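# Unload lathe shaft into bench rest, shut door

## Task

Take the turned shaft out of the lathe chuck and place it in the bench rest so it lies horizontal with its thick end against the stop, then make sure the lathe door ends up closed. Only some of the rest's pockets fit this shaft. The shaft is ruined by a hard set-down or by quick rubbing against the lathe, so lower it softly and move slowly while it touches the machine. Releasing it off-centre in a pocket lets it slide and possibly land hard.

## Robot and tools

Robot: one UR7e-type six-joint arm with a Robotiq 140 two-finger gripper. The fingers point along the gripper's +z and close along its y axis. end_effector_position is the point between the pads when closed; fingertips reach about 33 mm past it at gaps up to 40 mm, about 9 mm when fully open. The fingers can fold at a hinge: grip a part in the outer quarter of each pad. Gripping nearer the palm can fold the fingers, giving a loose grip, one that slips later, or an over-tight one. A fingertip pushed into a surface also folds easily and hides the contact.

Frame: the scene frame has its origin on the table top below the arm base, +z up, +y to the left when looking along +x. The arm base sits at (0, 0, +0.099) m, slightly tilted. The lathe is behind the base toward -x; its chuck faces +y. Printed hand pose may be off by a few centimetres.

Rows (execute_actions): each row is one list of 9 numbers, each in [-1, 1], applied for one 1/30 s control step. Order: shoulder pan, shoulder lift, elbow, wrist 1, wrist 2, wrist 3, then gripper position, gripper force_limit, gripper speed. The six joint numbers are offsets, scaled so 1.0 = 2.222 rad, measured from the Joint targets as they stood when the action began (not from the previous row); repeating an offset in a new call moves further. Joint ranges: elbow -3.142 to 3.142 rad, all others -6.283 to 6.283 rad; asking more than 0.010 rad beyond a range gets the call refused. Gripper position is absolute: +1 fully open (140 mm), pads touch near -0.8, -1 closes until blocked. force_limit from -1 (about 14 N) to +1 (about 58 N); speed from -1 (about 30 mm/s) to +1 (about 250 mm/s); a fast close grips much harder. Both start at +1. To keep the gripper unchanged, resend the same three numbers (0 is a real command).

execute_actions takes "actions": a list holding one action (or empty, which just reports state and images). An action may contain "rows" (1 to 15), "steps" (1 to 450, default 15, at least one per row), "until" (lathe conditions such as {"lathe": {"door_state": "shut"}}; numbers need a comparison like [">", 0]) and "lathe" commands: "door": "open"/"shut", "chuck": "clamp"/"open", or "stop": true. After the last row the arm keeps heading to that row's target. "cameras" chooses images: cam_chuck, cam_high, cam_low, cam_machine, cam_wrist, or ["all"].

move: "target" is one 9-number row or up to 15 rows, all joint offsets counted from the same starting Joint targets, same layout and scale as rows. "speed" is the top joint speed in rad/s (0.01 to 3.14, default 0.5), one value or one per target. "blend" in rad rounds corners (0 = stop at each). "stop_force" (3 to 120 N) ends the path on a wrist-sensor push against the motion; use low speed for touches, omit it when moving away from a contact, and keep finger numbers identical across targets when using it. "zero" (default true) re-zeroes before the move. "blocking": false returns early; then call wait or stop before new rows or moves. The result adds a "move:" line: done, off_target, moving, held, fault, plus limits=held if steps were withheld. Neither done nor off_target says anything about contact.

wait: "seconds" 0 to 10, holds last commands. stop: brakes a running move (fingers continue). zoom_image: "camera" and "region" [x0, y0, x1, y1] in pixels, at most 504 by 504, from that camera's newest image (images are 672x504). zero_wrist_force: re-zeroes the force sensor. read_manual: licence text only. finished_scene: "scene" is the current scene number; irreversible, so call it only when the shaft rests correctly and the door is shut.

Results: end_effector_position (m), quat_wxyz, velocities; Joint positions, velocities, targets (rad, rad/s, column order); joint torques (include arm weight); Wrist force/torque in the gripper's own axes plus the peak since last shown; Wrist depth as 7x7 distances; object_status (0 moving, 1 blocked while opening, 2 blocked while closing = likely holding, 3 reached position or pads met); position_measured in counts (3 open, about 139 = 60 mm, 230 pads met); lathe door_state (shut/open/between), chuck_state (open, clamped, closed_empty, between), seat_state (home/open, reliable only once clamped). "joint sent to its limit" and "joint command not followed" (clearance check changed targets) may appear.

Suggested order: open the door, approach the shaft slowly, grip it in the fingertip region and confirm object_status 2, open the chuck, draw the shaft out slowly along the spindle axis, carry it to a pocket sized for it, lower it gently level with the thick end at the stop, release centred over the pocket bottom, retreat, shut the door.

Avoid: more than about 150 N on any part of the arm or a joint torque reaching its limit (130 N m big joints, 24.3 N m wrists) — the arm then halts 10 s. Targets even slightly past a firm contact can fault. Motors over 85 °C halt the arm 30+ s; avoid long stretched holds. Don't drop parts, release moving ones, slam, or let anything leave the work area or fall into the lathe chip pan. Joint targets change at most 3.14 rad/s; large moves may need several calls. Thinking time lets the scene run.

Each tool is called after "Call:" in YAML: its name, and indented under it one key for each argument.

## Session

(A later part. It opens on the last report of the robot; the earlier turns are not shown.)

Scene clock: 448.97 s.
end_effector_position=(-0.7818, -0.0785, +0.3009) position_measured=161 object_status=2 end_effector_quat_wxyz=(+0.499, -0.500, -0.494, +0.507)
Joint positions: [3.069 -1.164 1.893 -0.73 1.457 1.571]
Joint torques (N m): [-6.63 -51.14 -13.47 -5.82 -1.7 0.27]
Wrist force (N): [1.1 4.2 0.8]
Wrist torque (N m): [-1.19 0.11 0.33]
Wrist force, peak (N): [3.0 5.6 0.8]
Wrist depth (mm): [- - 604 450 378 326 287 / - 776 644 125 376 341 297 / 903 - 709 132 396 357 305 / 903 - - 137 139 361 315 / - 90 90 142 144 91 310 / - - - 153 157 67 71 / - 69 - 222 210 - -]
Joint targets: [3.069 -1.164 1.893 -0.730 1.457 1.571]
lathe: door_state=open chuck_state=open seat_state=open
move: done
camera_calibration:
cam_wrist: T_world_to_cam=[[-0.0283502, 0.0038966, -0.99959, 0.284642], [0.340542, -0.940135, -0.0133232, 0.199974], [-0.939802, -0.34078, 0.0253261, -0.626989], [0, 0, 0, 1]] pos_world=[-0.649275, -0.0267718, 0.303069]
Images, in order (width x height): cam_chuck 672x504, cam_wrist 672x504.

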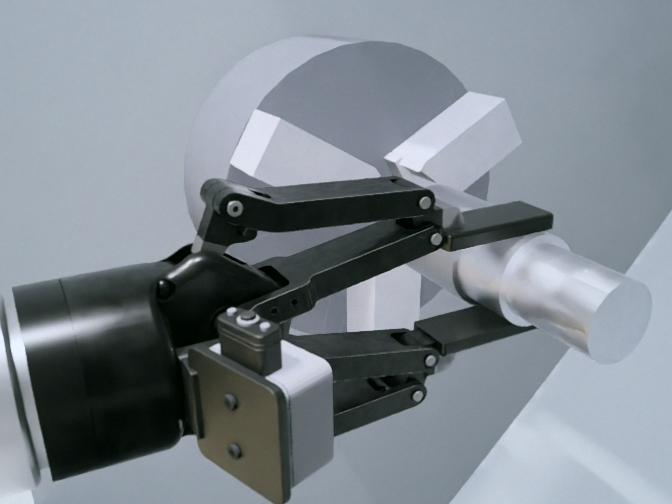

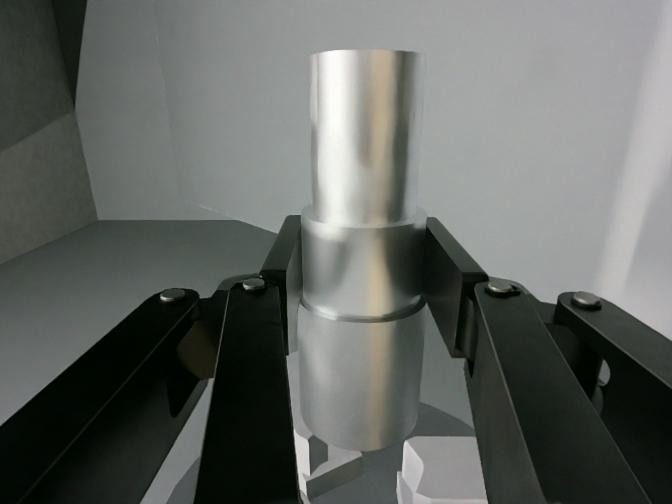

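Call:
move:
  target:
    - [-0.0761,-0.6013,0.2282,0.3735,0.0513,0,-0.98,1,-1]
    - [-0.7061,-0.6013,0.2282,0.3735,0.0513,0,-0.98,1,-1]
    - [-0.9761,-0.4239,0.1067,0.0927,-0.6557,0,-0.98,1,-1]
  speed: [0.7,1.0,1.0]
  blend: [0.3,0.3,0]

Scene clock: 498.53 s.
end_effector_position=(-0.1865, +0.4646, +0.5263) position_measured=161 object_status=2 end_effector_quat_wxyz=(+0.695, -0.554, -0.440, +0.133)
Joint positions: [0.9 -2.106 2.13 -0.523 0.001 1.571]
Joint torques (N m): [-6.84 4.44 -36.09 -2.96 0.39 0.35]
Wrist force (N): [-2.0 3.6 1.9]
Wrist torque (N m): [-1.05 -0.12 0.37]
Wrist force, peak (N): [-0.1 6.5 2.5]
Wrist depth (mm): [- - - 123 - 3339 2182 / 336 - - 125 128 - 1867 / - - 362 132 157 637 737 / 442 426 - 137 140 594 - / - 90 90 142 144 93 - / - - - 153 157 67 71 / - 69 - 413 - - -]
Joint targets: [0.900 -2.106 2.130 -0.524 0.000 1.571]
lathe: door_state=open chuck_state=open seat_state=open
move: done

Call:
execute_actions:
  actions:
    - {"lathe": {"door": "shut"}, "steps": 1}

Call:
move:
  target:
    - [-0.3150,0,0,-0.4820,-0.7070,-0.077,-0.98,1,-1]
    - [-0.5293,0.3346,-0.1419,-0.6746,-0.7069,-0.0996,-0.98,1,-1]
  speed: [0.9,0.6]
  blend: [0.15,0]
  cameras: ["cam_wrist", "cam_high", "cam_machine"]

Call:
zoom_image:
  camera: "cam_wrist"
  region: [240, 40, 500, 504]

Call:
zoom_image:
  camera: "cam_high"
  region: [180, 170, 380, 370]

Scene clock: 507.83 s.
end_effector_position=(-0.1865, +0.4646, +0.5263) position_measured=161 object_status=2 end_effector_quat_wxyz=(+0.695, -0.554, -0.440, +0.133)
Joint positions: [0.9 -2.106 2.13 -0.524 0 1.571]
Joint torques (N m): [-6.3 4.87 -35.47 -2.85 0.42 0.43]
Wrist force (N): [-2.1 3.2 1.6]
Wrist torque (N m): [-1.13 -0.08 0.38]
Wrist force, peak (N): [-2.2 3.7 1.9]
Wrist depth (mm): [- 379 405 - 479 2562 2099 / - 354 - 126 126 700 1916 / - - - 132 135 626 - / 407 421 337 137 138 - - / 387 90 90 142 144 91 621 / - - - 153 158 67 71 / - 69 - 425 - - -]
Joint targets: [0.900 -2.106 2.130 -0.524 0.000 1.571]
Tool commands: gripper/position=-0.98 gripper/force_limit=+1.0 gripper/speed=-1.0
lathe: door_state=between chuck_state=open seat_state=open

Scene clock: 511.63 s.
end_effector_position=(+0.5559, -0.0397, +0.1892) position_measured=161 object_status=2 end_effector_quat_wxyz=(+0.001, +0.740, +0.673, -0.008)
Joint positions: [-0.276 -1.363 1.815 -2.022 -1.57 1.35]
Joint torques (N m): [-7.5 -25.92 -35.69 -4.85 0.83 -1.31]
Wrist force (N): [-0.5 0.7 7.1]
Wrist torque (N m): [0.13 0.24 0.08]
Wrist force, peak (N): [-3.5 2.7 8.5]
Wrist depth (mm): [281 275 274 269 270 269 270 / 298 287 288 126 282 282 286 / 321 307 304 132 299 303 308 / 344 326 322 137 139 322 329 / 361 90 90 142 144 91 346 / - - - 153 158 67 71 / - 69 - 418 - - -]
Joint targets: [-0.276 -1.363 1.815 -2.022 -1.570 1.350]
lathe: door_state=shut chuck_state=open seat_state=open
move: done
camera_calibration:
cam_wrist: T_world_to_cam=[[0.996602, -0.0778972, -0.0267701, -0.546235], [-0.063521, -0.933739, 0.352274, -0.0648647], [-0.0524374, -0.349377, -0.935514, 0.334298], [0, 0, 0, 1]] pos_world=[0.557788, 0.0136792, 0.320968]
Images, in order (width x height): cam_high 672x504, cam_machine 672x504, cam_wrist 672x504.

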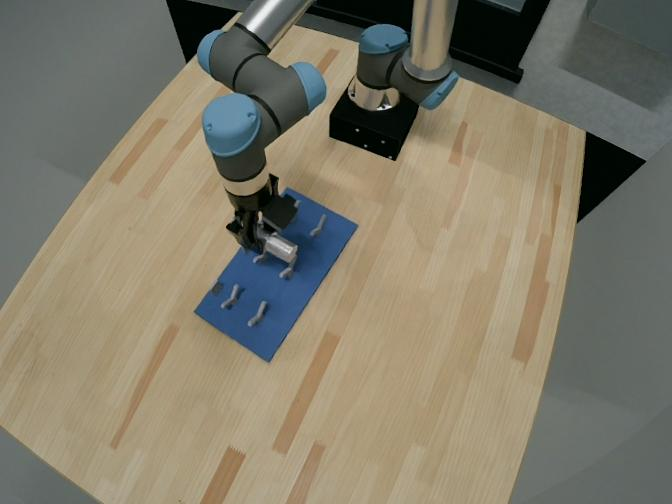

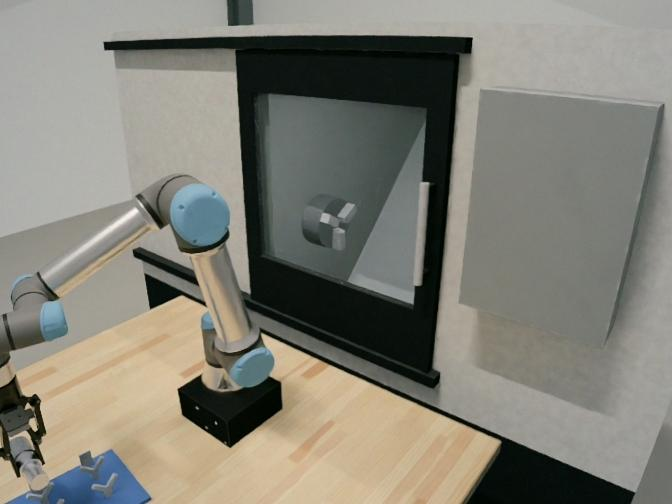

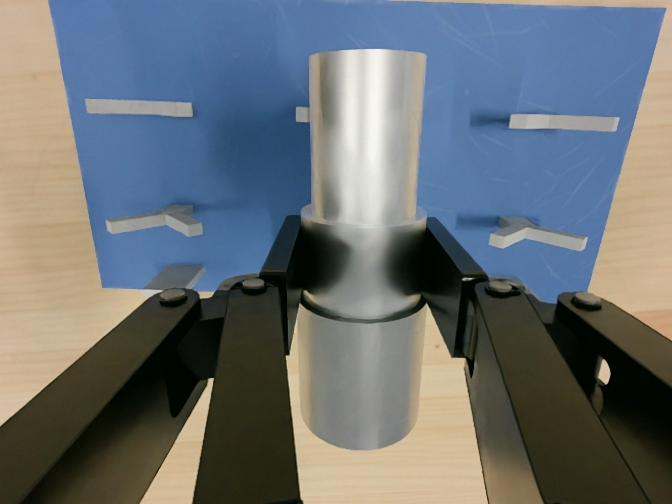

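Scaled by 1.086 from the camera's 672x504 image, which has a finer 960x720 frame.

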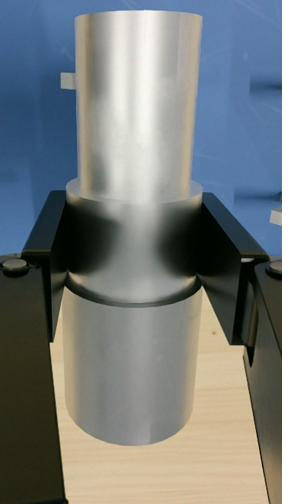

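Scaled by 2.520 from the camera's 672x504 image, which has a finer 960x720 frame.

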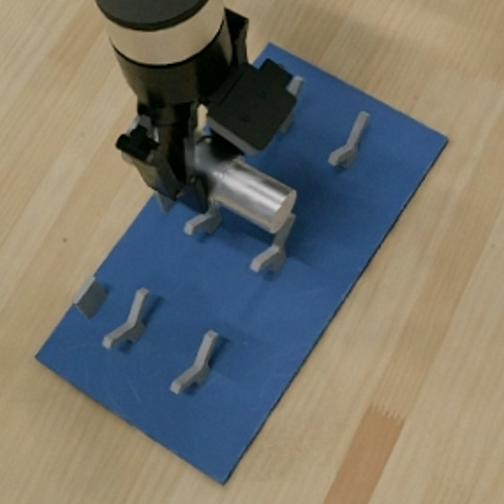

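Call:
zoom_image:
  camera: "cam_wrist"
  region: [80, 190, 240, 310]

Call:
zoom_image:
  camera: "cam_wrist"
  region: [460, 200, 600, 305]

Call:
zoom_image:
  camera: "cam_wrist"
  region: [280, 90, 440, 210]

Scaled by 3.150 from the camera's 672x504 image, which has a finer 960x720 frame.

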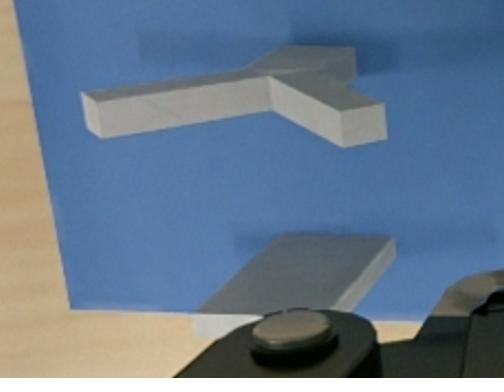

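Scaled by 3.600 from the camera's 672x504 image, which has a finer 960x720 frame.

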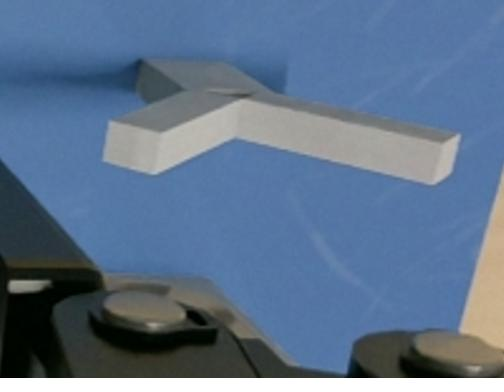

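Scaled by 3.150 from the camera's 672x504 image, which has a finer 960x720 frame.

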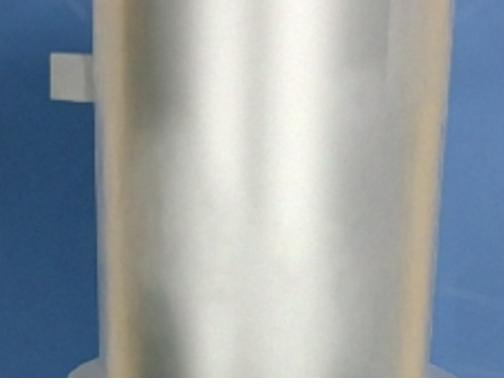

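Call:
move:
  target: [0.0183,0.03776,0.04253,-0.0803,0,0.02057,-0.98,1,-1]
  speed: 0.12
  stop_force: 8
  cameras: ["cam_wrist", "cam_high", "cam_low"]

Call:
zoom_image:
  camera: "cam_wrist"
  region: [270, 30, 460, 300]

Call:
zoom_image:
  camera: "cam_high"
  region: [220, 190, 320, 290]

Call:
zoom_image:
  camera: "cam_low"
  region: [290, 210, 410, 310]

Scene clock: 616.60 s.
end_effector_position=(+0.5550, -0.0177, +0.1201) position_measured=161 object_status=2 end_effector_quat_wxyz=(+0.001, +0.742, +0.671, -0.008)
Joint positions: [-0.236 -1.279 1.909 -2.201 -1.57 1.396]
Joint torques (N m): [6.96 -26.78 -14.49 -4.62 0.64 1.39]
Wrist force (N): [-0.2 0.6 6.3]
Wrist torque (N m): [0.11 0.15 -0.04]
Wrist force, peak (N): [-0.4 0.5 7.4]
Wrist depth (mm): [214 218 215 212 212 213 212 / 226 225 226 125 220 222 221 / 243 240 239 132 232 236 230 / 257 253 251 137 140 251 250 / - 90 90 142 144 91 259 / - - - 153 158 67 71 / - 69 - 332 327 - -]
Joint targets: [-0.236 -1.279 1.909 -2.201 -1.570 1.396]
lathe: door_state=shut chuck_state=open seat_state=open
move: done
camera_calibration:
cam_wrist: T_world_to_cam=[[0.99618, -0.083119, -0.0267876, -0.545332], [-0.0684054, -0.93338, 0.352311, -0.0173456], [-0.0542867, -0.349133, -0.935499, 0.278317], [0, 0, 0, 1]] pos_world=[0.557171, 0.035652, 0.251868]
Images, in order (width x height): cam_high 672x504, cam_low 672x504, cam_wrist 672x504.

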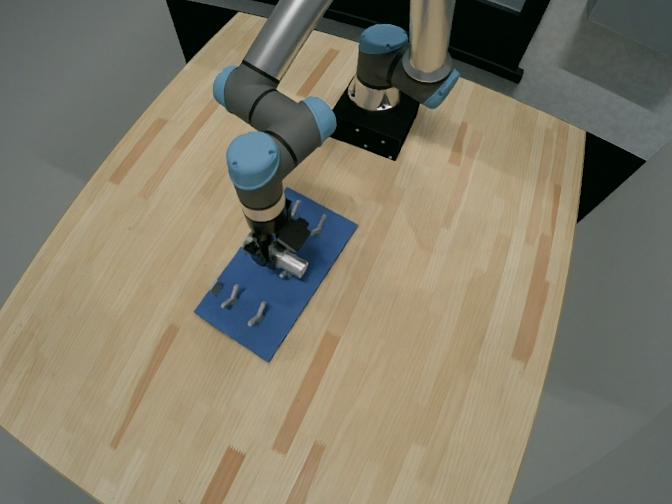

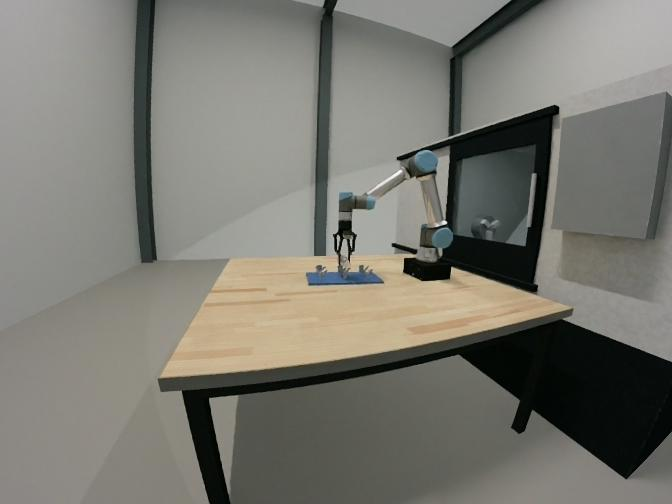

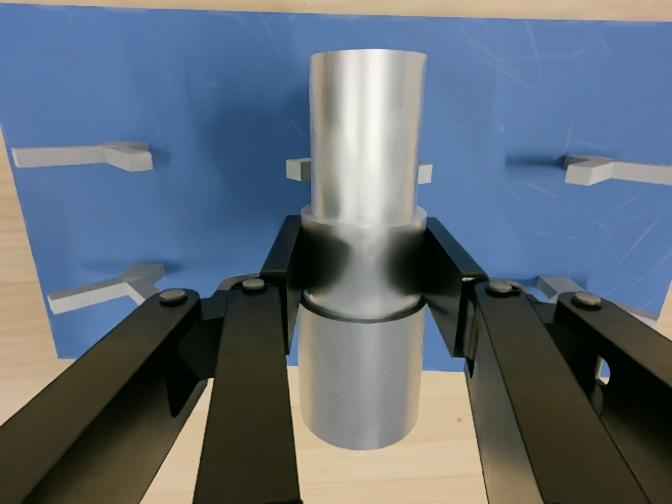

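Scaled by 1.867 from the camera's 672x504 image, which has a finer 960x720 frame.

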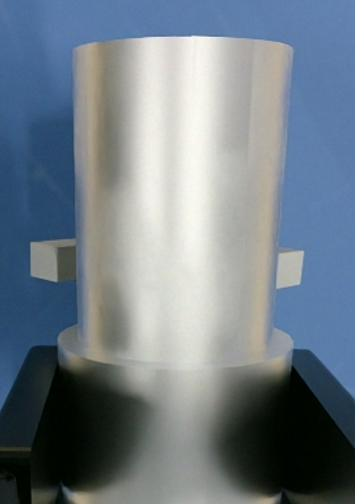

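Scaled by 5.040 from the camera's 672x504 image, which has a finer 960x720 frame.

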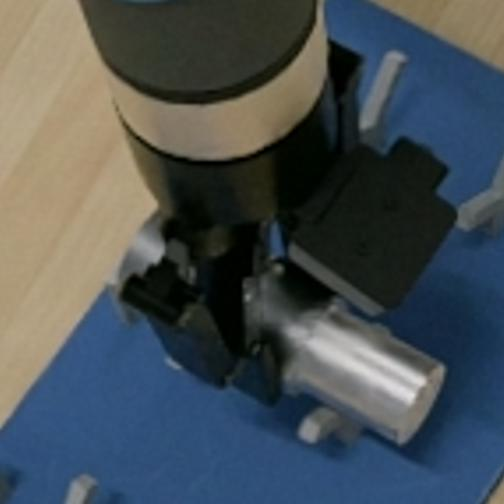

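Scaled by 4.200 from the camera's 672x504 image, which has a finer 960x720 frame.

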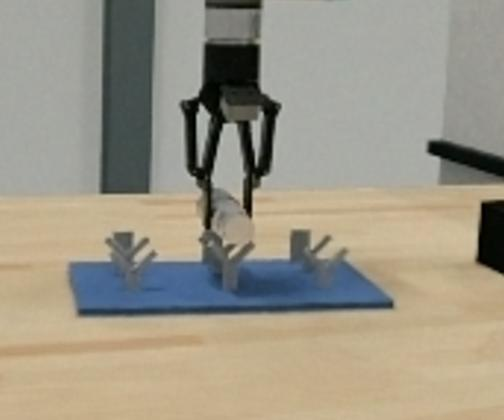

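Call:
move:
  target: [-0.01256,0.00625,0.00888,-0.01513,0,-0.00805,-0.98,1,-1]
  speed: 0.03
  stop_force: 6
  cameras: ["cam_wrist", "cam_low", "cam_machine"]

Call:
zoom_image:
  camera: "cam_wrist"
  region: [250, 30, 470, 300]

Call:
zoom_image:
  camera: "cam_low"
  region: [310, 225, 370, 295]

Scene clock: 648.03 s.
end_effector_position=(+0.5520, -0.0327, +0.1081) position_measured=161 object_status=2 end_effector_quat_wxyz=(+0.001, +0.745, +0.667, -0.008)
Joint positions: [-0.263 -1.265 1.929 -2.234 -1.57 1.378]
Joint torques (N m): [-6.72 -27.26 -13.28 -4.68 0.36 -1.4]
Wrist force (N): [-0.2 0.5 6.4]
Wrist torque (N m): [0.08 0.16 0.07]
Wrist force, peak (N): [-0.4 0.6 7.2]
Wrist depth (mm): [204 203 202 200 199 200 200 / 211 213 214 126 210 212 209 / 229 228 228 132 223 224 224 / 241 240 240 137 140 236 236 / 257 90 90 142 144 91 199 / - - - 153 158 67 71 / - 69 - 314 312 - -]
Joint targets: [-0.263 -1.265 1.929 -2.234 -1.570 1.378]
lathe: door_state=shut chuck_state=open seat_state=open
move: done
camera_calibration:
cam_wrist: T_world_to_cam=[[0.995306, -0.0930535, -0.0265828, -0.543733], [-0.0777817, -0.932622, 0.352373, -0.0220771], [-0.0575812, -0.348652, -0.935482, 0.263548], [0, 0, 0, 1]] pos_world=[0.554639, 0.0207005, 0.23987]
Images, in order (width x height): cam_low 672x504, cam_machine 672x504, cam_wrist 672x504.

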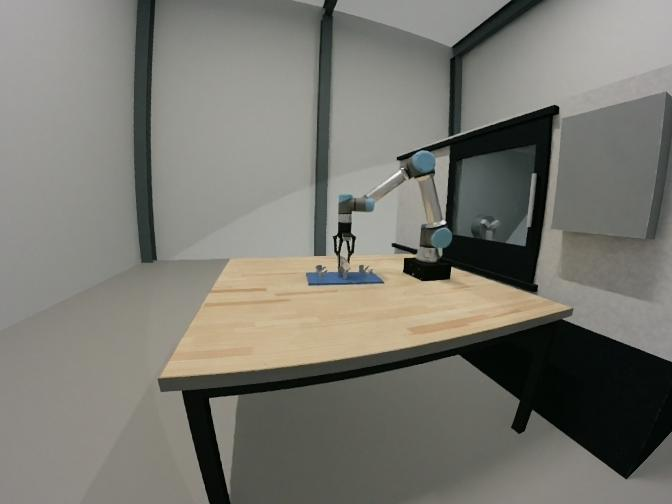

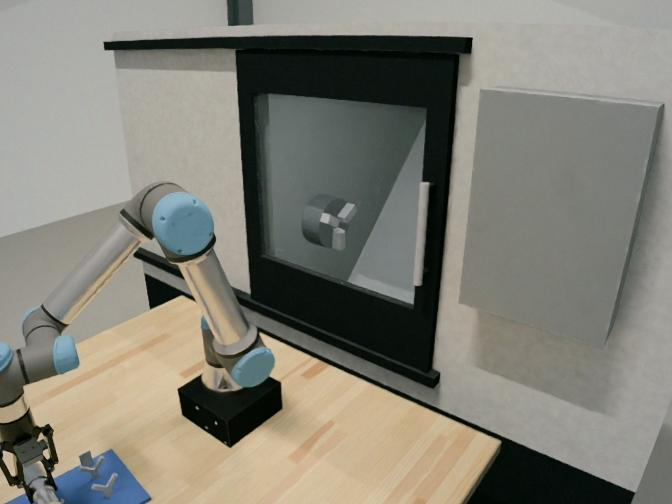

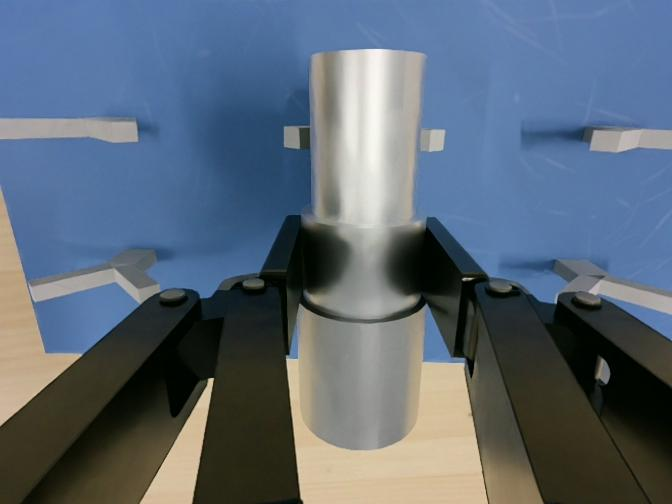

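Scaled by 1.867 from the camera's 672x504 image, which has a finer 960x720 frame.

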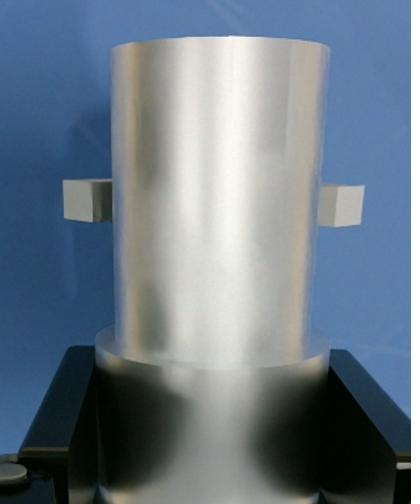

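Scaled by 7.200 from the camera's 672x504 image, which has a finer 960x720 frame.

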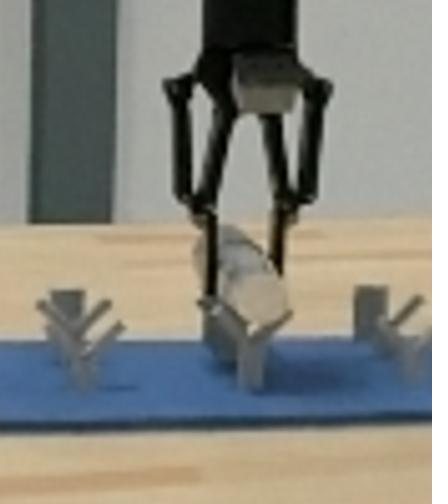

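Call:
move:
  target: [0,0.00348,0.00236,-0.00584,0,0,-0.98,1,-1]
  speed: 0.02
  stop_force: 4
  cameras: ["cam_wrist", "cam_low"]

Call:
zoom_image:
  camera: "cam_wrist"
  region: [250, 30, 470, 300]

Call:
zoom_image:
  camera: "cam_low"
  region: [310, 225, 370, 295]

Scene clock: 663.83 s.
end_effector_position=(+0.5519, -0.0327, +0.1031) position_measured=161 object_status=2 end_effector_quat_wxyz=(+0.001, +0.745, +0.667, -0.008)
Joint positions: [-0.263 -1.257 1.934 -2.247 -1.57 1.378]
Joint torques (N m): [-7 -27.4 -14.2 -4.67 0.14 -1.11]
Wrist force (N): [-0.3 0.4 6.5]
Wrist torque (N m): [0.07 0.18 0.08]
Wrist force, peak (N): [0.0 0.6 7.3]
Wrist depth (mm): [199 199 198 196 194 196 195 / 206 208 210 125 206 206 204 / 224 223 223 133 214 219 219 / 236 234 233 137 139 231 231 / 252 90 90 142 144 91 196 / - - - 153 158 67 71 / - 69 - 307 307 - -]
Joint targets: [-0.263 -1.257 1.934 -2.247 -1.570 1.378]
lathe: door_state=shut chuck_state=open seat_state=open
move: done
camera_calibration:
cam_wrist: T_world_to_cam=[[0.995306, -0.0930535, -0.0265828, -0.543776], [-0.0777817, -0.932622, 0.352373, -0.0204163], [-0.0575812, -0.348652, -0.935482, 0.25883], [0, 0, 0, 1]] pos_world=[0.554539, 0.0206005, 0.23487]
Images, in order (width x height): cam_low 672x504, cam_wrist 672x504.

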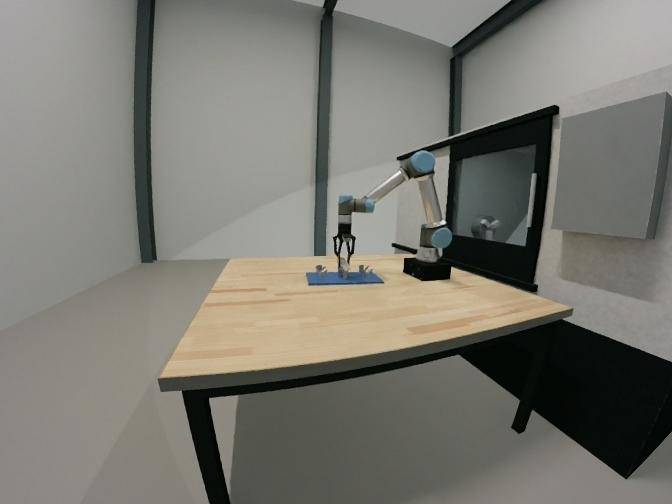

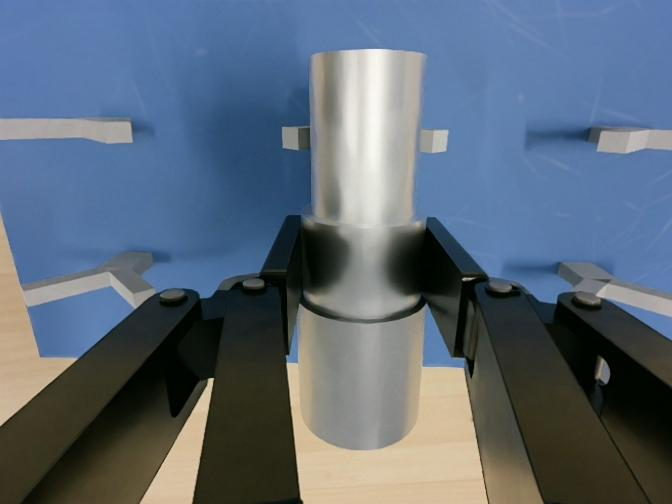

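Scaled by 1.867 from the camera's 672x504 image, which has a finer 960x720 frame.

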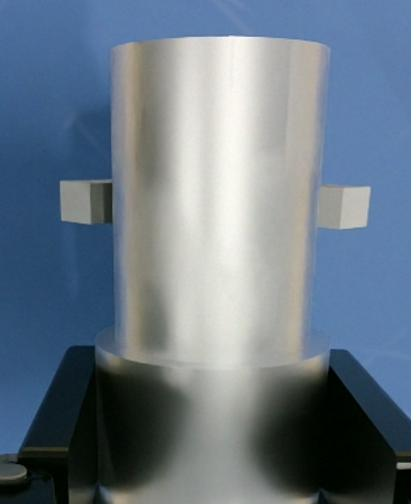

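Scaled by 7.200 from the camera's 672x504 image, which has a finer 960x720 frame.

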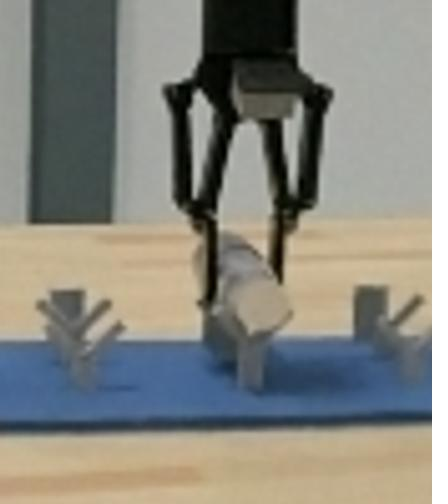

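Call:
move:
  target: [0,0.00209,0.00142,-0.00351,0,0,-0.98,1,-1]
  speed: 0.015
  stop_force: 4

Scene clock: 670.27 s.
end_effector_position=(+0.5518, -0.0328, +0.1001) position_measured=161 object_status=2 end_effector_quat_wxyz=(+0.001, +0.745, +0.667, -0.008)
Joint positions: [-0.263 -1.252 1.937 -2.255 -1.57 1.378]
Joint torques (N m): [-6.48 -27.44 -13.59 -4.71 0.21 -1.16]
Wrist force (N): [-0.6 0.6 6.9]
Wrist torque (N m): [0.11 0.23 0.07]
Wrist force, peak (N): [-0.5 0.7 7.1]
Wrist depth (mm): [197 196 196 193 192 193 193 / 204 207 207 125 200 205 201 / 221 220 219 133 213 217 216 / 235 231 230 137 140 230 229 / 249 90 90 142 144 91 194 / - - - 154 158 67 71 / - 69 - 304 303 - -]
Joint targets: [-0.263 -1.252 1.937 -2.255 -1.570 1.378]
lathe: door_state=shut chuck_state=open seat_state=open
move: done

Call:
move:
  target: [-0.00741,-0.00041,0.00059,-0.00018,0,-0.00741,-0.98,1,-1]
  speed: 0.01
  stop_force: 4
  cameras: ["cam_wrist"]

Scene clock: 683.97 s.
end_effector_position=(+0.5511, -0.0386, +0.1002) position_measured=161 object_status=2 end_effector_quat_wxyz=(+0.001, +0.745, +0.667, -0.008)
Joint positions: [-0.274 -1.253 1.938 -2.256 -1.57 1.367]
Joint torques (N m): [4.84 -37.8 -20.5 -4.24 -3.12 1.4]
Wrist force (N): [4.9 0.7 4.7]
Wrist torque (N m): [0.14 0.09 0.14]
Wrist force, peak (N): [9.8 1.0 4.0]
Wrist depth (mm): [197 197 196 192 192 193 192 / 203 207 207 126 200 204 200 / 221 221 220 132 212 217 216 / 232 231 229 137 139 229 226 / 248 90 90 142 144 91 197 / - - - 153 157 67 71 / - 69 - 305 303 - -]
Joint targets: [-0.274 -1.253 1.938 -2.256 -1.570 1.367]
lathe: door_state=shut chuck_state=open seat_state=open
move: contact
camera_calibration:
cam_wrist: T_world_to_cam=[[0.995306, -0.0930535, -0.0265828, -0.543705], [-0.0777817, -0.932622, 0.352373, -0.0249513], [-0.0575812, -0.348652, -0.935482, 0.254019], [0, 0, 0, 1]] pos_world=[0.553839, 0.0147005, 0.23197]
Images, in order (width x height): cam_wrist 672x504.

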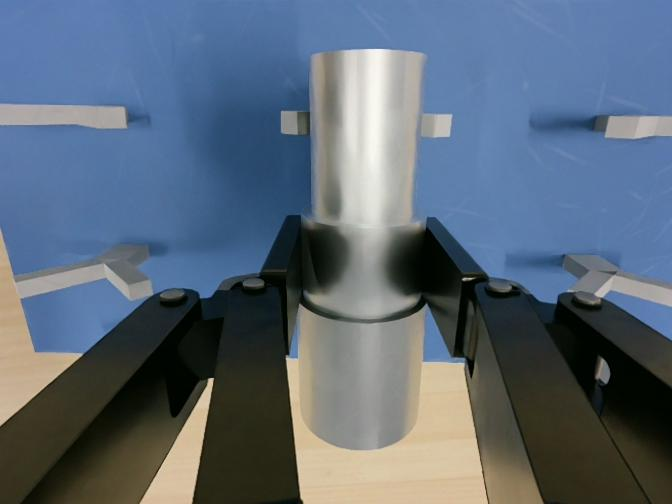

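Call:
execute_actions:
  actions:
    - {"rows": [[0.00025,0,0,0,0,0.00025,-0.98,1,-1]], "steps": 12}

Call:
move:
  target: [0,0.00557,0.00378,-0.00935,0,0,-0.98,1,-1]
  speed: 0.01
  stop_force: 4
  cameras: ["cam_wrist"]

Scene clock: 690.47 s.
end_effector_position=(+0.5511, -0.0383, +0.1002) position_measured=161 object_status=2 end_effector_quat_wxyz=(+0.001, +0.745, +0.667, -0.008)
Joint positions: [-0.274 -1.253 1.938 -2.256 -1.571 1.368]
Joint torques (N m): [7.14 -27.66 -30.64 -3.24 1.36 1.51]
Wrist force (N): [-0.9 1.4 6.7]
Wrist torque (N m): [0.27 0.31 0.03]
Wrist force, peak (N): [5.5 0.9 6.1]
Wrist depth (mm): [198 196 195 193 192 193 192 / 204 207 207 126 200 204 202 / 221 221 219 133 212 216 216 / 232 231 230 137 139 231 226 / 249 90 90 142 144 91 196 / - - - 153 158 67 71 / - 69 - 304 302 - -]
Joint targets: [-0.274 -1.253 1.938 -2.256 -1.570 1.368]
lathe: door_state=shut chuck_state=open seat_state=open

Scene clock: 692.03 s.
end_effector_position=(+0.5512, -0.0384, +0.0997) position_measured=161 object_status=2 end_effector_quat_wxyz=(+0.001, +0.745, +0.667, -0.008)
Joint positions: [-0.274 -1.252 1.939 -2.257 -1.57 1.368]
Joint torques (N m): [5.24 -45.21 -29.37 -1.6 0.22 -0.43]
Wrist force (N): [-0.1 2.9 4.1]
Wrist torque (N m): [0.29 0.41 0.19]
Wrist force, peak (N): [0.0 0.5 -8.4]
Wrist depth (mm): [197 195 197 191 192 193 192 / 203 207 206 126 200 203 201 / 221 220 218 133 212 215 215 / 232 230 230 137 139 229 224 / 248 90 90 142 144 92 197 / - - - 153 157 67 71 / - 69 - 303 302 - -]
Joint targets: [-0.274 -1.252 1.939 -2.257 -1.570 1.368]
lathe: door_state=shut chuck_state=open seat_state=open
move: contact; the wrist 1 is farthest, 0.020 rad from its target
camera_calibration:
cam_wrist: T_world_to_cam=[[0.99531, -0.0930806, -0.0263612, -0.543743], [-0.0778853, -0.932618, 0.352361, -0.0244357], [-0.0573829, -0.348655, -0.935493, 0.25355], [0, 0, 0, 1]] pos_world=[0.553839, 0.0150004, 0.231471]
Images, in order (width x height): cam_wrist 672x504.

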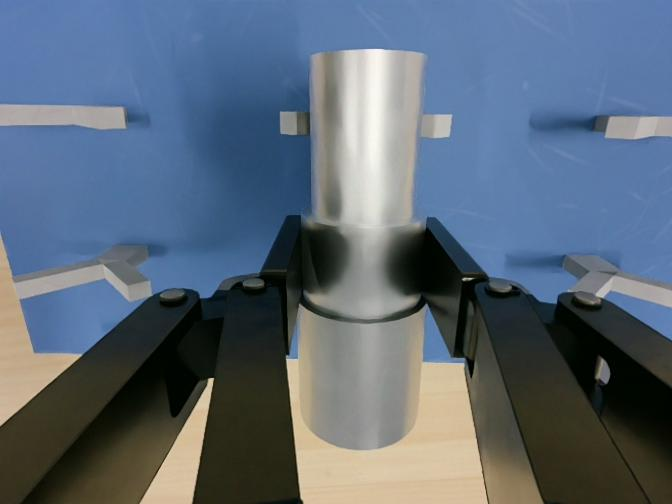

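Call:
move:
  target: [0,0.0004,0.00028,-0.00068,0,0,-0.98,1,-1]
  speed: 0.01
  stop_force: 12
  zero: false

Scene clock: 709.37 s.
end_effector_position=(+0.5513, -0.0384, +0.0995) position_measured=161 object_status=2 end_effector_quat_wxyz=(+0.001, +0.745, +0.667, -0.008)
Joint positions: [-0.274 -1.252 1.939 -2.258 -1.57 1.368]
Joint torques (N m): [-0.24 -37.66 -25.85 -2.38 -1.59 -0.66]
Wrist force (N): [3.3 -4.4 -12.0]
Wrist torque (N m): [0.29 0.21 0.37]
Wrist force, peak (N): [2.7 -4.3 -12.8]
Wrist depth (mm): [196 195 195 192 193 193 192 / 203 207 205 126 200 204 200 / 221 220 219 133 211 216 216 / 232 231 230 137 139 228 226 / 247 90 90 142 144 92 196 / - - - 153 157 67 71 / - 69 - 303 305 - -]
Joint targets: [-0.274 -1.252 1.939 -2.258 -1.570 1.368]
lathe: door_state=shut chuck_state=open seat_state=open
move: contact

Call:
execute_actions:
  actions:
    - {"rows": [[0,-0.00012,-0.00008,0.0002,0,0.0016,-0.98,1,-1]], "steps": 12}

Scene clock: 720.03 s.
end_effector_position=(+0.5513, -0.0384, +0.0998) position_measured=161 object_status=2 end_effector_quat_wxyz=(+0.001, +0.746, +0.666, -0.008)
Joint positions: [-0.274 -1.252 1.938 -2.257 -1.57 1.371]
Joint torques (N m): [-0.52 -46.78 -31.32 -1.85 -1.57 1.45]
Wrist force (N): [-0.9 1.3 6.8]
Wrist torque (N m): [0.26 0.32 -0.03]
Wrist force, peak (N): [2.8 -4.5 -12.4]
Wrist depth (mm): [196 196 194 192 193 193 192 / 204 207 207 126 200 203 201 / 221 219 219 133 212 216 215 / 232 230 230 137 139 230 226 / 248 90 90 142 144 91 197 / - - - 153 158 67 71 / - 69 - 304 303 - -]
Joint targets: [-0.274 -1.252 1.938 -2.257 -1.570 1.371]
lathe: door_state=shut chuck_state=open seat_state=open

Call:
execute_actions:
  actions:
    - {"rows": [[0,0.00016,0.00011,-0.00027,0,0,-0.98,1,-1]], "steps": 15}

Scene clock: 722.97 s.
end_effector_position=(+0.5514, -0.0384, +0.0996) position_measured=161 object_status=2 end_effector_quat_wxyz=(+0.001, +0.746, +0.666, -0.008)
Joint positions: [-0.274 -1.252 1.939 -2.258 -1.57 1.371]
Joint torques (N m): [-0.54 -25.9 -12.36 -4.47 -1.69 1.43]
Wrist force (N): [-0.9 1.2 2.5]
Wrist torque (N m): [0.31 0.30 0.04]
Wrist force, peak (N): [-0.8 1.5 6.9]
Wrist depth (mm): [197 196 195 192 193 192 192 / 203 207 207 126 201 203 201 / 220 219 219 132 212 215 216 / 231 230 230 137 139 230 226 / 249 90 90 142 144 91 198 / - - - 153 156 67 71 / - 69 - 302 304 - -]
Joint targets: [-0.274 -1.252 1.939 -2.258 -1.570 1.371]
lathe: door_state=shut chuck_state=open seat_state=open

Call:
execute_actions:
  actions:
    - {"rows": [[0,0.00008,0.00006,-0.00014,0,0,-0.98,1,-1]], "steps": 15}

Scene clock: 725.60 s.
end_effector_position=(+0.5513, -0.0384, +0.0994) position_measured=161 object_status=2 end_effector_quat_wxyz=(+0.001, +0.746, +0.666, -0.008)
Joint positions: [-0.274 -1.252 1.939 -2.258 -1.57 1.371]
Joint torques (N m): [-0.39 -20.48 -10.12 -4.54 -1.53 0.66]
Wrist force (N): [1.8 -2.6 -9.2]
Wrist torque (N m): [0.30 0.23 0.23]
Wrist force, peak (N): [1.8 -2.6 -9.2]
Wrist depth (mm): [197 195 195 192 193 193 193 / 203 207 205 126 200 204 201 / 221 220 220 133 211 216 216 / 232 230 229 137 140 229 227 / 249 90 89 142 144 91 197 / - - - 153 158 67 71 / - 69 - 304 302 - -]
Joint targets: [-0.274 -1.252 1.939 -2.258 -1.570 1.371]
lathe: door_state=shut chuck_state=open seat_state=open

Call:
execute_actions:
  actions:
    - {"rows": [[-0.0002,-0.00003,-0.00002,0.00005,0,-0.0002,-0.98,1,-1]], "steps": 15}

Scene clock: 730.63 s.
end_effector_position=(+0.5513, -0.0386, +0.0994) position_measured=161 object_status=2 end_effector_quat_wxyz=(+0.001, +0.746, +0.666, -0.008)
Joint positions: [-0.274 -1.252 1.939 -2.258 -1.57 1.371]
Joint torques (N m): [-11.01 -34.02 -18.03 -2.39 -1.33 -1.62]
Wrist force (N): [7.4 -4.4 -9.7]
Wrist torque (N m): [0.24 0.02 0.33]
Wrist force, peak (N): [7.4 -4.4 -9.7]
Wrist depth (mm): [196 195 195 193 193 194 193 / 203 207 206 126 199 204 201 / 220 220 219 133 212 217 215 / 232 229 230 137 139 229 226 / 248 90 90 143 143 91 197 / - - - 153 157 67 71 / - 69 - 304 301 - -]
Joint targets: [-0.274 -1.252 1.939 -2.258 -1.570 1.371]
lathe: door_state=shut chuck_state=open seat_state=open

Call:
execute_actions:
  actions:
    - {"rows": [[0,0,0,0,0,0,0.2,1,-1]], "steps": 75}
  cameras: ["cam_wrist"]

Call:
zoom_image:
  camera: "cam_wrist"
  region: [230, 20, 500, 504]

Scene clock: 737.37 s.
end_effector_position=(+0.5513, -0.0386, +0.0995) position_measured=104 object_status=3 end_effector_quat_wxyz=(+0.001, +0.746, +0.666, -0.008)
Joint positions: [-0.274 -1.252 1.939 -2.258 -1.57 1.371]
Joint torques (N m): [3.45 -41.48 -19.77 -3.99 -1.08 0.68]
Wrist force (N): [-1.2 1.2 -1.1]
Wrist torque (N m): [0.25 0.26 -0.01]
Wrist force, peak (N): [7.3 -4.2 -9.7]
Wrist depth (mm): [196 196 195 191 193 192 193 / 203 207 206 126 200 203 200 / 220 220 219 133 211 216 215 / 232 228 226 137 151 225 225 / - 91 129 143 157 103 92 / - - 281 154 275 - 71 / - - 306 304 302 - -]
Joint targets: [-0.274 -1.252 1.939 -2.258 -1.570 1.371]
lathe: door_state=shut chuck_state=open seat_state=open
camera_calibration:
cam_wrist: T_world_to_cam=[[0.994976, -0.0966839, -0.025998, -0.543911], [-0.0813779, -0.932255, 0.35253, -0.0227502], [-0.0583208, -0.348643, -0.935439, 0.253778], [0, 0, 0, 1]] pos_world=[0.554127, 0.0146815, 0.231273]
Images, in order (width x height): cam_wrist 672x504.

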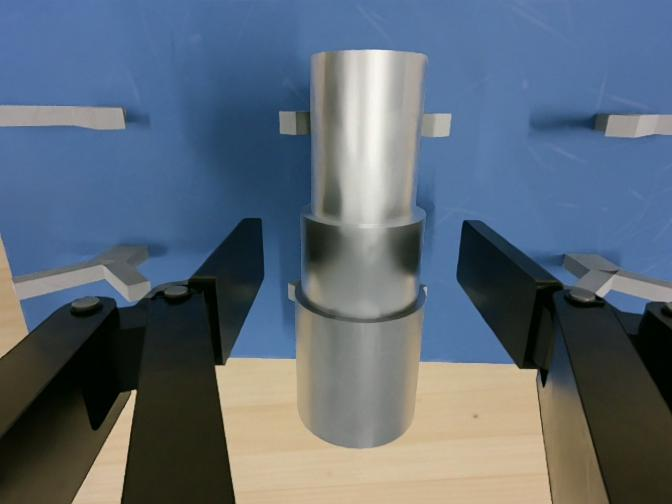

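Scaled by 1.041 from the camera's 672x504 image, which has a finer 960x720 frame.

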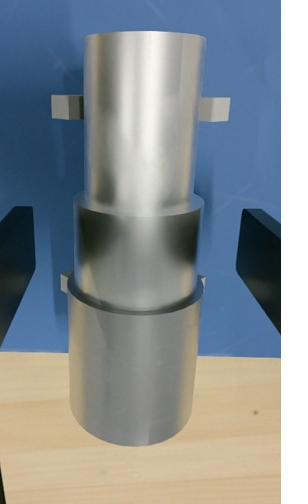

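Call:
move:
  target:
    - [0,-0.0209,-0.0142,0.0350,0,0,0.2,1,-1]
    - [0,-0.0496,-0.0559,0.1055,0,0,0.2,1,-1]
  speed: [0.06,0.25]
  blend: [0.01,0]
  cameras: ["cam_wrist", "cam_low", "cam_high"]

Call:
zoom_image:
  camera: "cam_low"
  region: [290, 225, 400, 305]

Call:
zoom_image:
  camera: "cam_wrist"
  region: [270, 80, 450, 400]

Scene clock: 746.27 s.
end_effector_position=(+0.5564, -0.0388, +0.1887) position_measured=104 object_status=3 end_effector_quat_wxyz=(+0.001, +0.746, +0.666, -0.008)
Joint positions: [-0.274 -1.362 1.815 -2.024 -1.57 1.371]
Joint torques (N m): [3.36 -42.13 -32.61 -1.16 -0.64 0.54]
Wrist force (N): [-1.0 1.5 -0.9]
Wrist torque (N m): [0.31 0.24 0.00]
Wrist force, peak (N): [-1.6 1.6 -1.1]
Wrist depth (mm): [278 274 273 272 271 270 273 / 298 287 289 210 287 282 288 / 320 307 308 221 303 303 308 / 339 328 317 232 319 290 331 / - 91 150 340 357 103 92 / - - 389 387 389 - 71 / - - 419 417 418 - -]
Joint targets: [-0.274 -1.362 1.815 -2.024 -1.570 1.371]
lathe: door_state=shut chuck_state=open seat_state=open
move: done
camera_calibration:
cam_wrist: T_world_to_cam=[[0.994984, -0.0965908, -0.0260321, -0.546671], [-0.0812789, -0.932265, 0.352528, -0.0539281], [-0.0583198, -0.348644, -0.935439, 0.337481], [0, 0, 0, 1]] pos_world=[0.559228, 0.014582, 0.320473]
Images, in order (width x height): cam_high 672x504, cam_low 672x504, cam_wrist 672x504.

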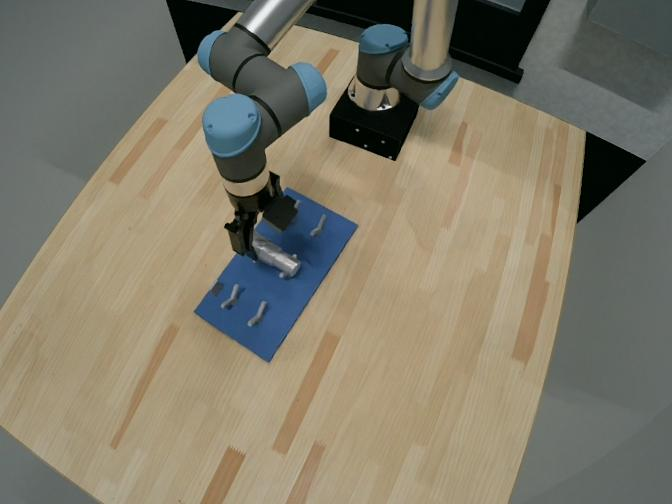

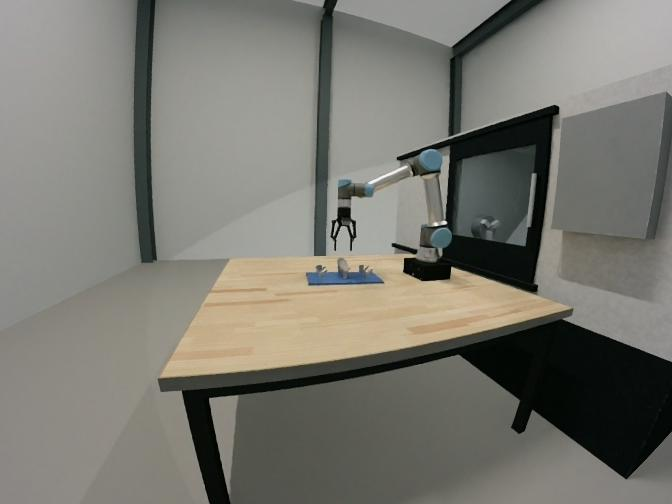

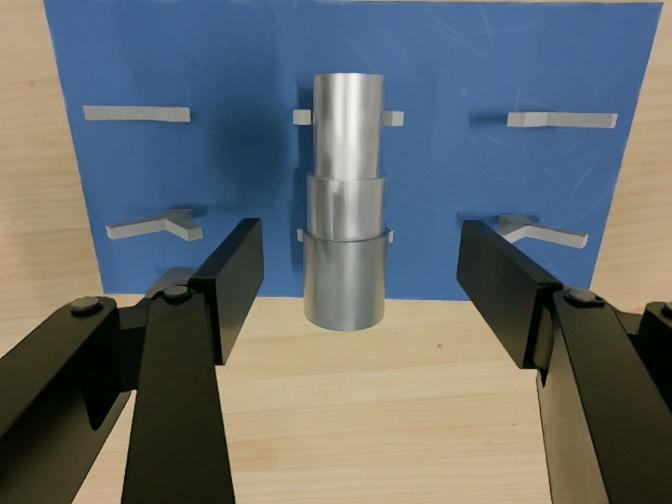

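Scaled by 4.582 from the camera's 672x504 image, which has a finer 960x720 frame.

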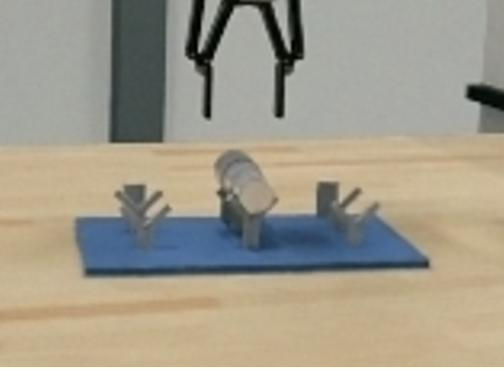

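Scaled by 1.575 from the camera's 672x504 image, which has a finer 960x720 frame.

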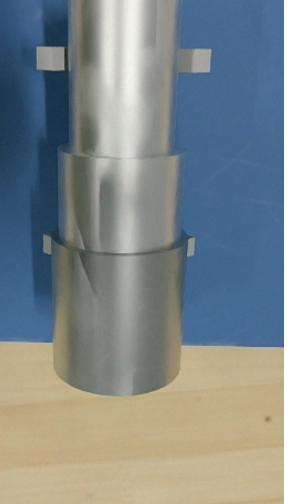

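Call:
move:
  target: [0,-0.1071,0.2183,-0.4262,0,0,0.2,1,-1]
  speed: 0.7
  cameras: ["cam_wrist"]

Call:
zoom_image:
  camera: "cam_wrist"
  region: [220, 200, 520, 504]

Scene clock: 770.60 s.
end_effector_position=(+0.5798, -0.0453, +0.2541) position_measured=104 object_status=3 end_effector_quat_wxyz=(+0.297, +0.700, +0.628, +0.165)
Joint positions: [-0.274 -1.6 2.299 -2.97 -1.57 1.371]
Joint torques (N m): [1.98 -29.79 -13.24 -4.75 0.09 0.59]
Wrist force (N): [-0.6 3.1 -1.0]
Wrist torque (N m): [0.78 0.26 -0.25]
Wrist force, peak (N): [-1.0 3.3 -1.2]
Wrist depth (mm): [241 258 312 365 451 562 2059 / 260 214 336 398 500 633 2139 / 276 229 360 446 555 725 - / 299 245 352 493 569 781 - / - 91 150 549 686 103 80 / - - 496 622 825 - 71 / - - 575 709 2978 - -]
Joint targets: [-0.274 -1.600 2.300 -2.971 -1.570 1.371]
lathe: door_state=shut chuck_state=open seat_state=open
move: done
camera_calibration:
cam_wrist: T_world_to_cam=[[0.793728, -0.0208859, 0.607914, -0.609784], [-0.335242, -0.848943, 0.408544, 0.0556637], [0.507552, -0.528071, -0.680832, -0.00321431], [0, 0, 0, 1]] pos_world=[0.504295, 0.0328221, 0.345767]
Images, in order (width x height): cam_wrist 672x504.

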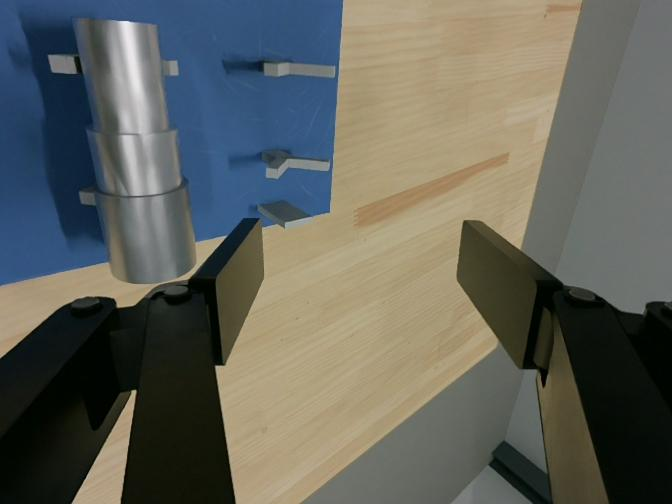

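Scaled by 1.658 from the camera's 672x504 image, which has a finer 960x720 frame.

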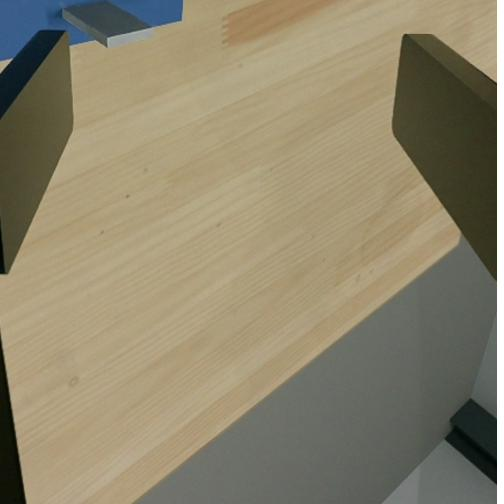

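Call:
move:
  target: [0,0.4473,-0.7021,0.8848,0,0,0.2,1,-1]
  speed: 0.8
  cameras: ["cam_wrist"]

Call:
zoom_image:
  camera: "cam_wrist"
  region: [300, 100, 600, 400]

Scene clock: 789.80 s.
end_effector_position=(+0.6257, -0.0621, +0.1429) position_measured=104 object_status=3 end_effector_quat_wxyz=(-0.295, +0.702, +0.623, -0.181)
Joint positions: [-0.274 -0.606 0.74 -1.005 -1.57 1.371]
Joint torques (N m): [0.89 -47.92 -31.37 1.06 0.86 0.06]
Wrist force (N): [-0.4 -0.8 -0.3]
Wrist torque (N m): [-0.38 0.13 0.28]
Wrist force, peak (N): [-1.2 3.5 -1.2]
Wrist depth (mm): [660 483 372 286 246 215 188 / 499 507 367 207 254 218 186 / 507 531 381 214 259 223 199 / 734 555 153 217 271 214 198 / - 91 129 299 280 103 92 / - - 430 359 293 - 71 / - - 451 373 303 - -]
Joint targets: [-0.274 -0.606 0.740 -1.005 -1.570 1.371]
lathe: door_state=shut chuck_state=open seat_state=open
move: done
camera_calibration:
cam_wrist: T_world_to_cam=[[0.759977, -0.0306159, -0.649229, -0.378784], [0.0777606, -0.987432, 0.13759, -0.126087], [-0.645282, -0.15505, -0.748045, 0.643058], [0, 0, 0, 1]] pos_world=[0.712626, -0.0363936, 0.252467]
Images, in order (width x height): cam_wrist 672x504.

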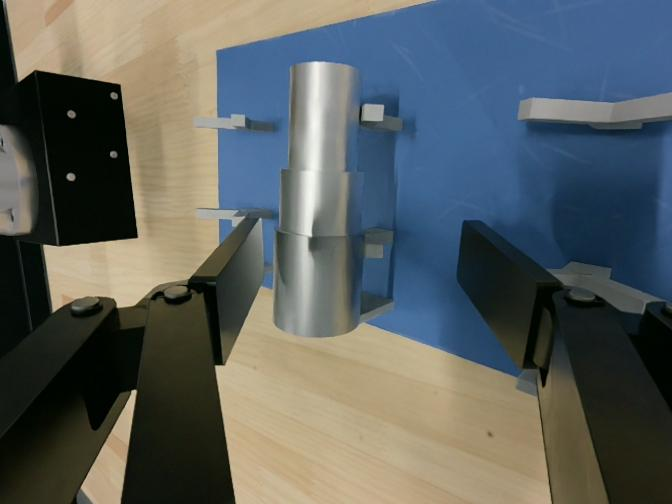

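Scaled by 1.680 from the camera's 672x504 image, which has a finer 960x720 frame.

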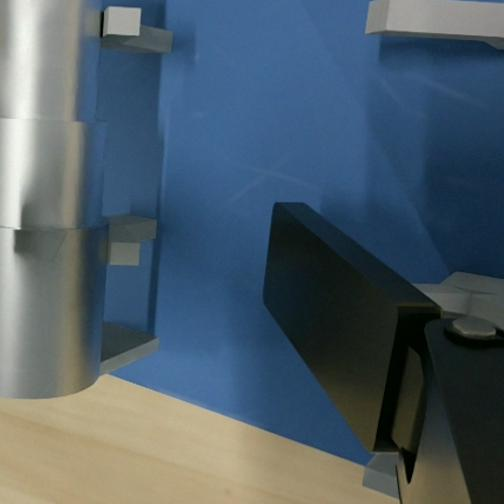

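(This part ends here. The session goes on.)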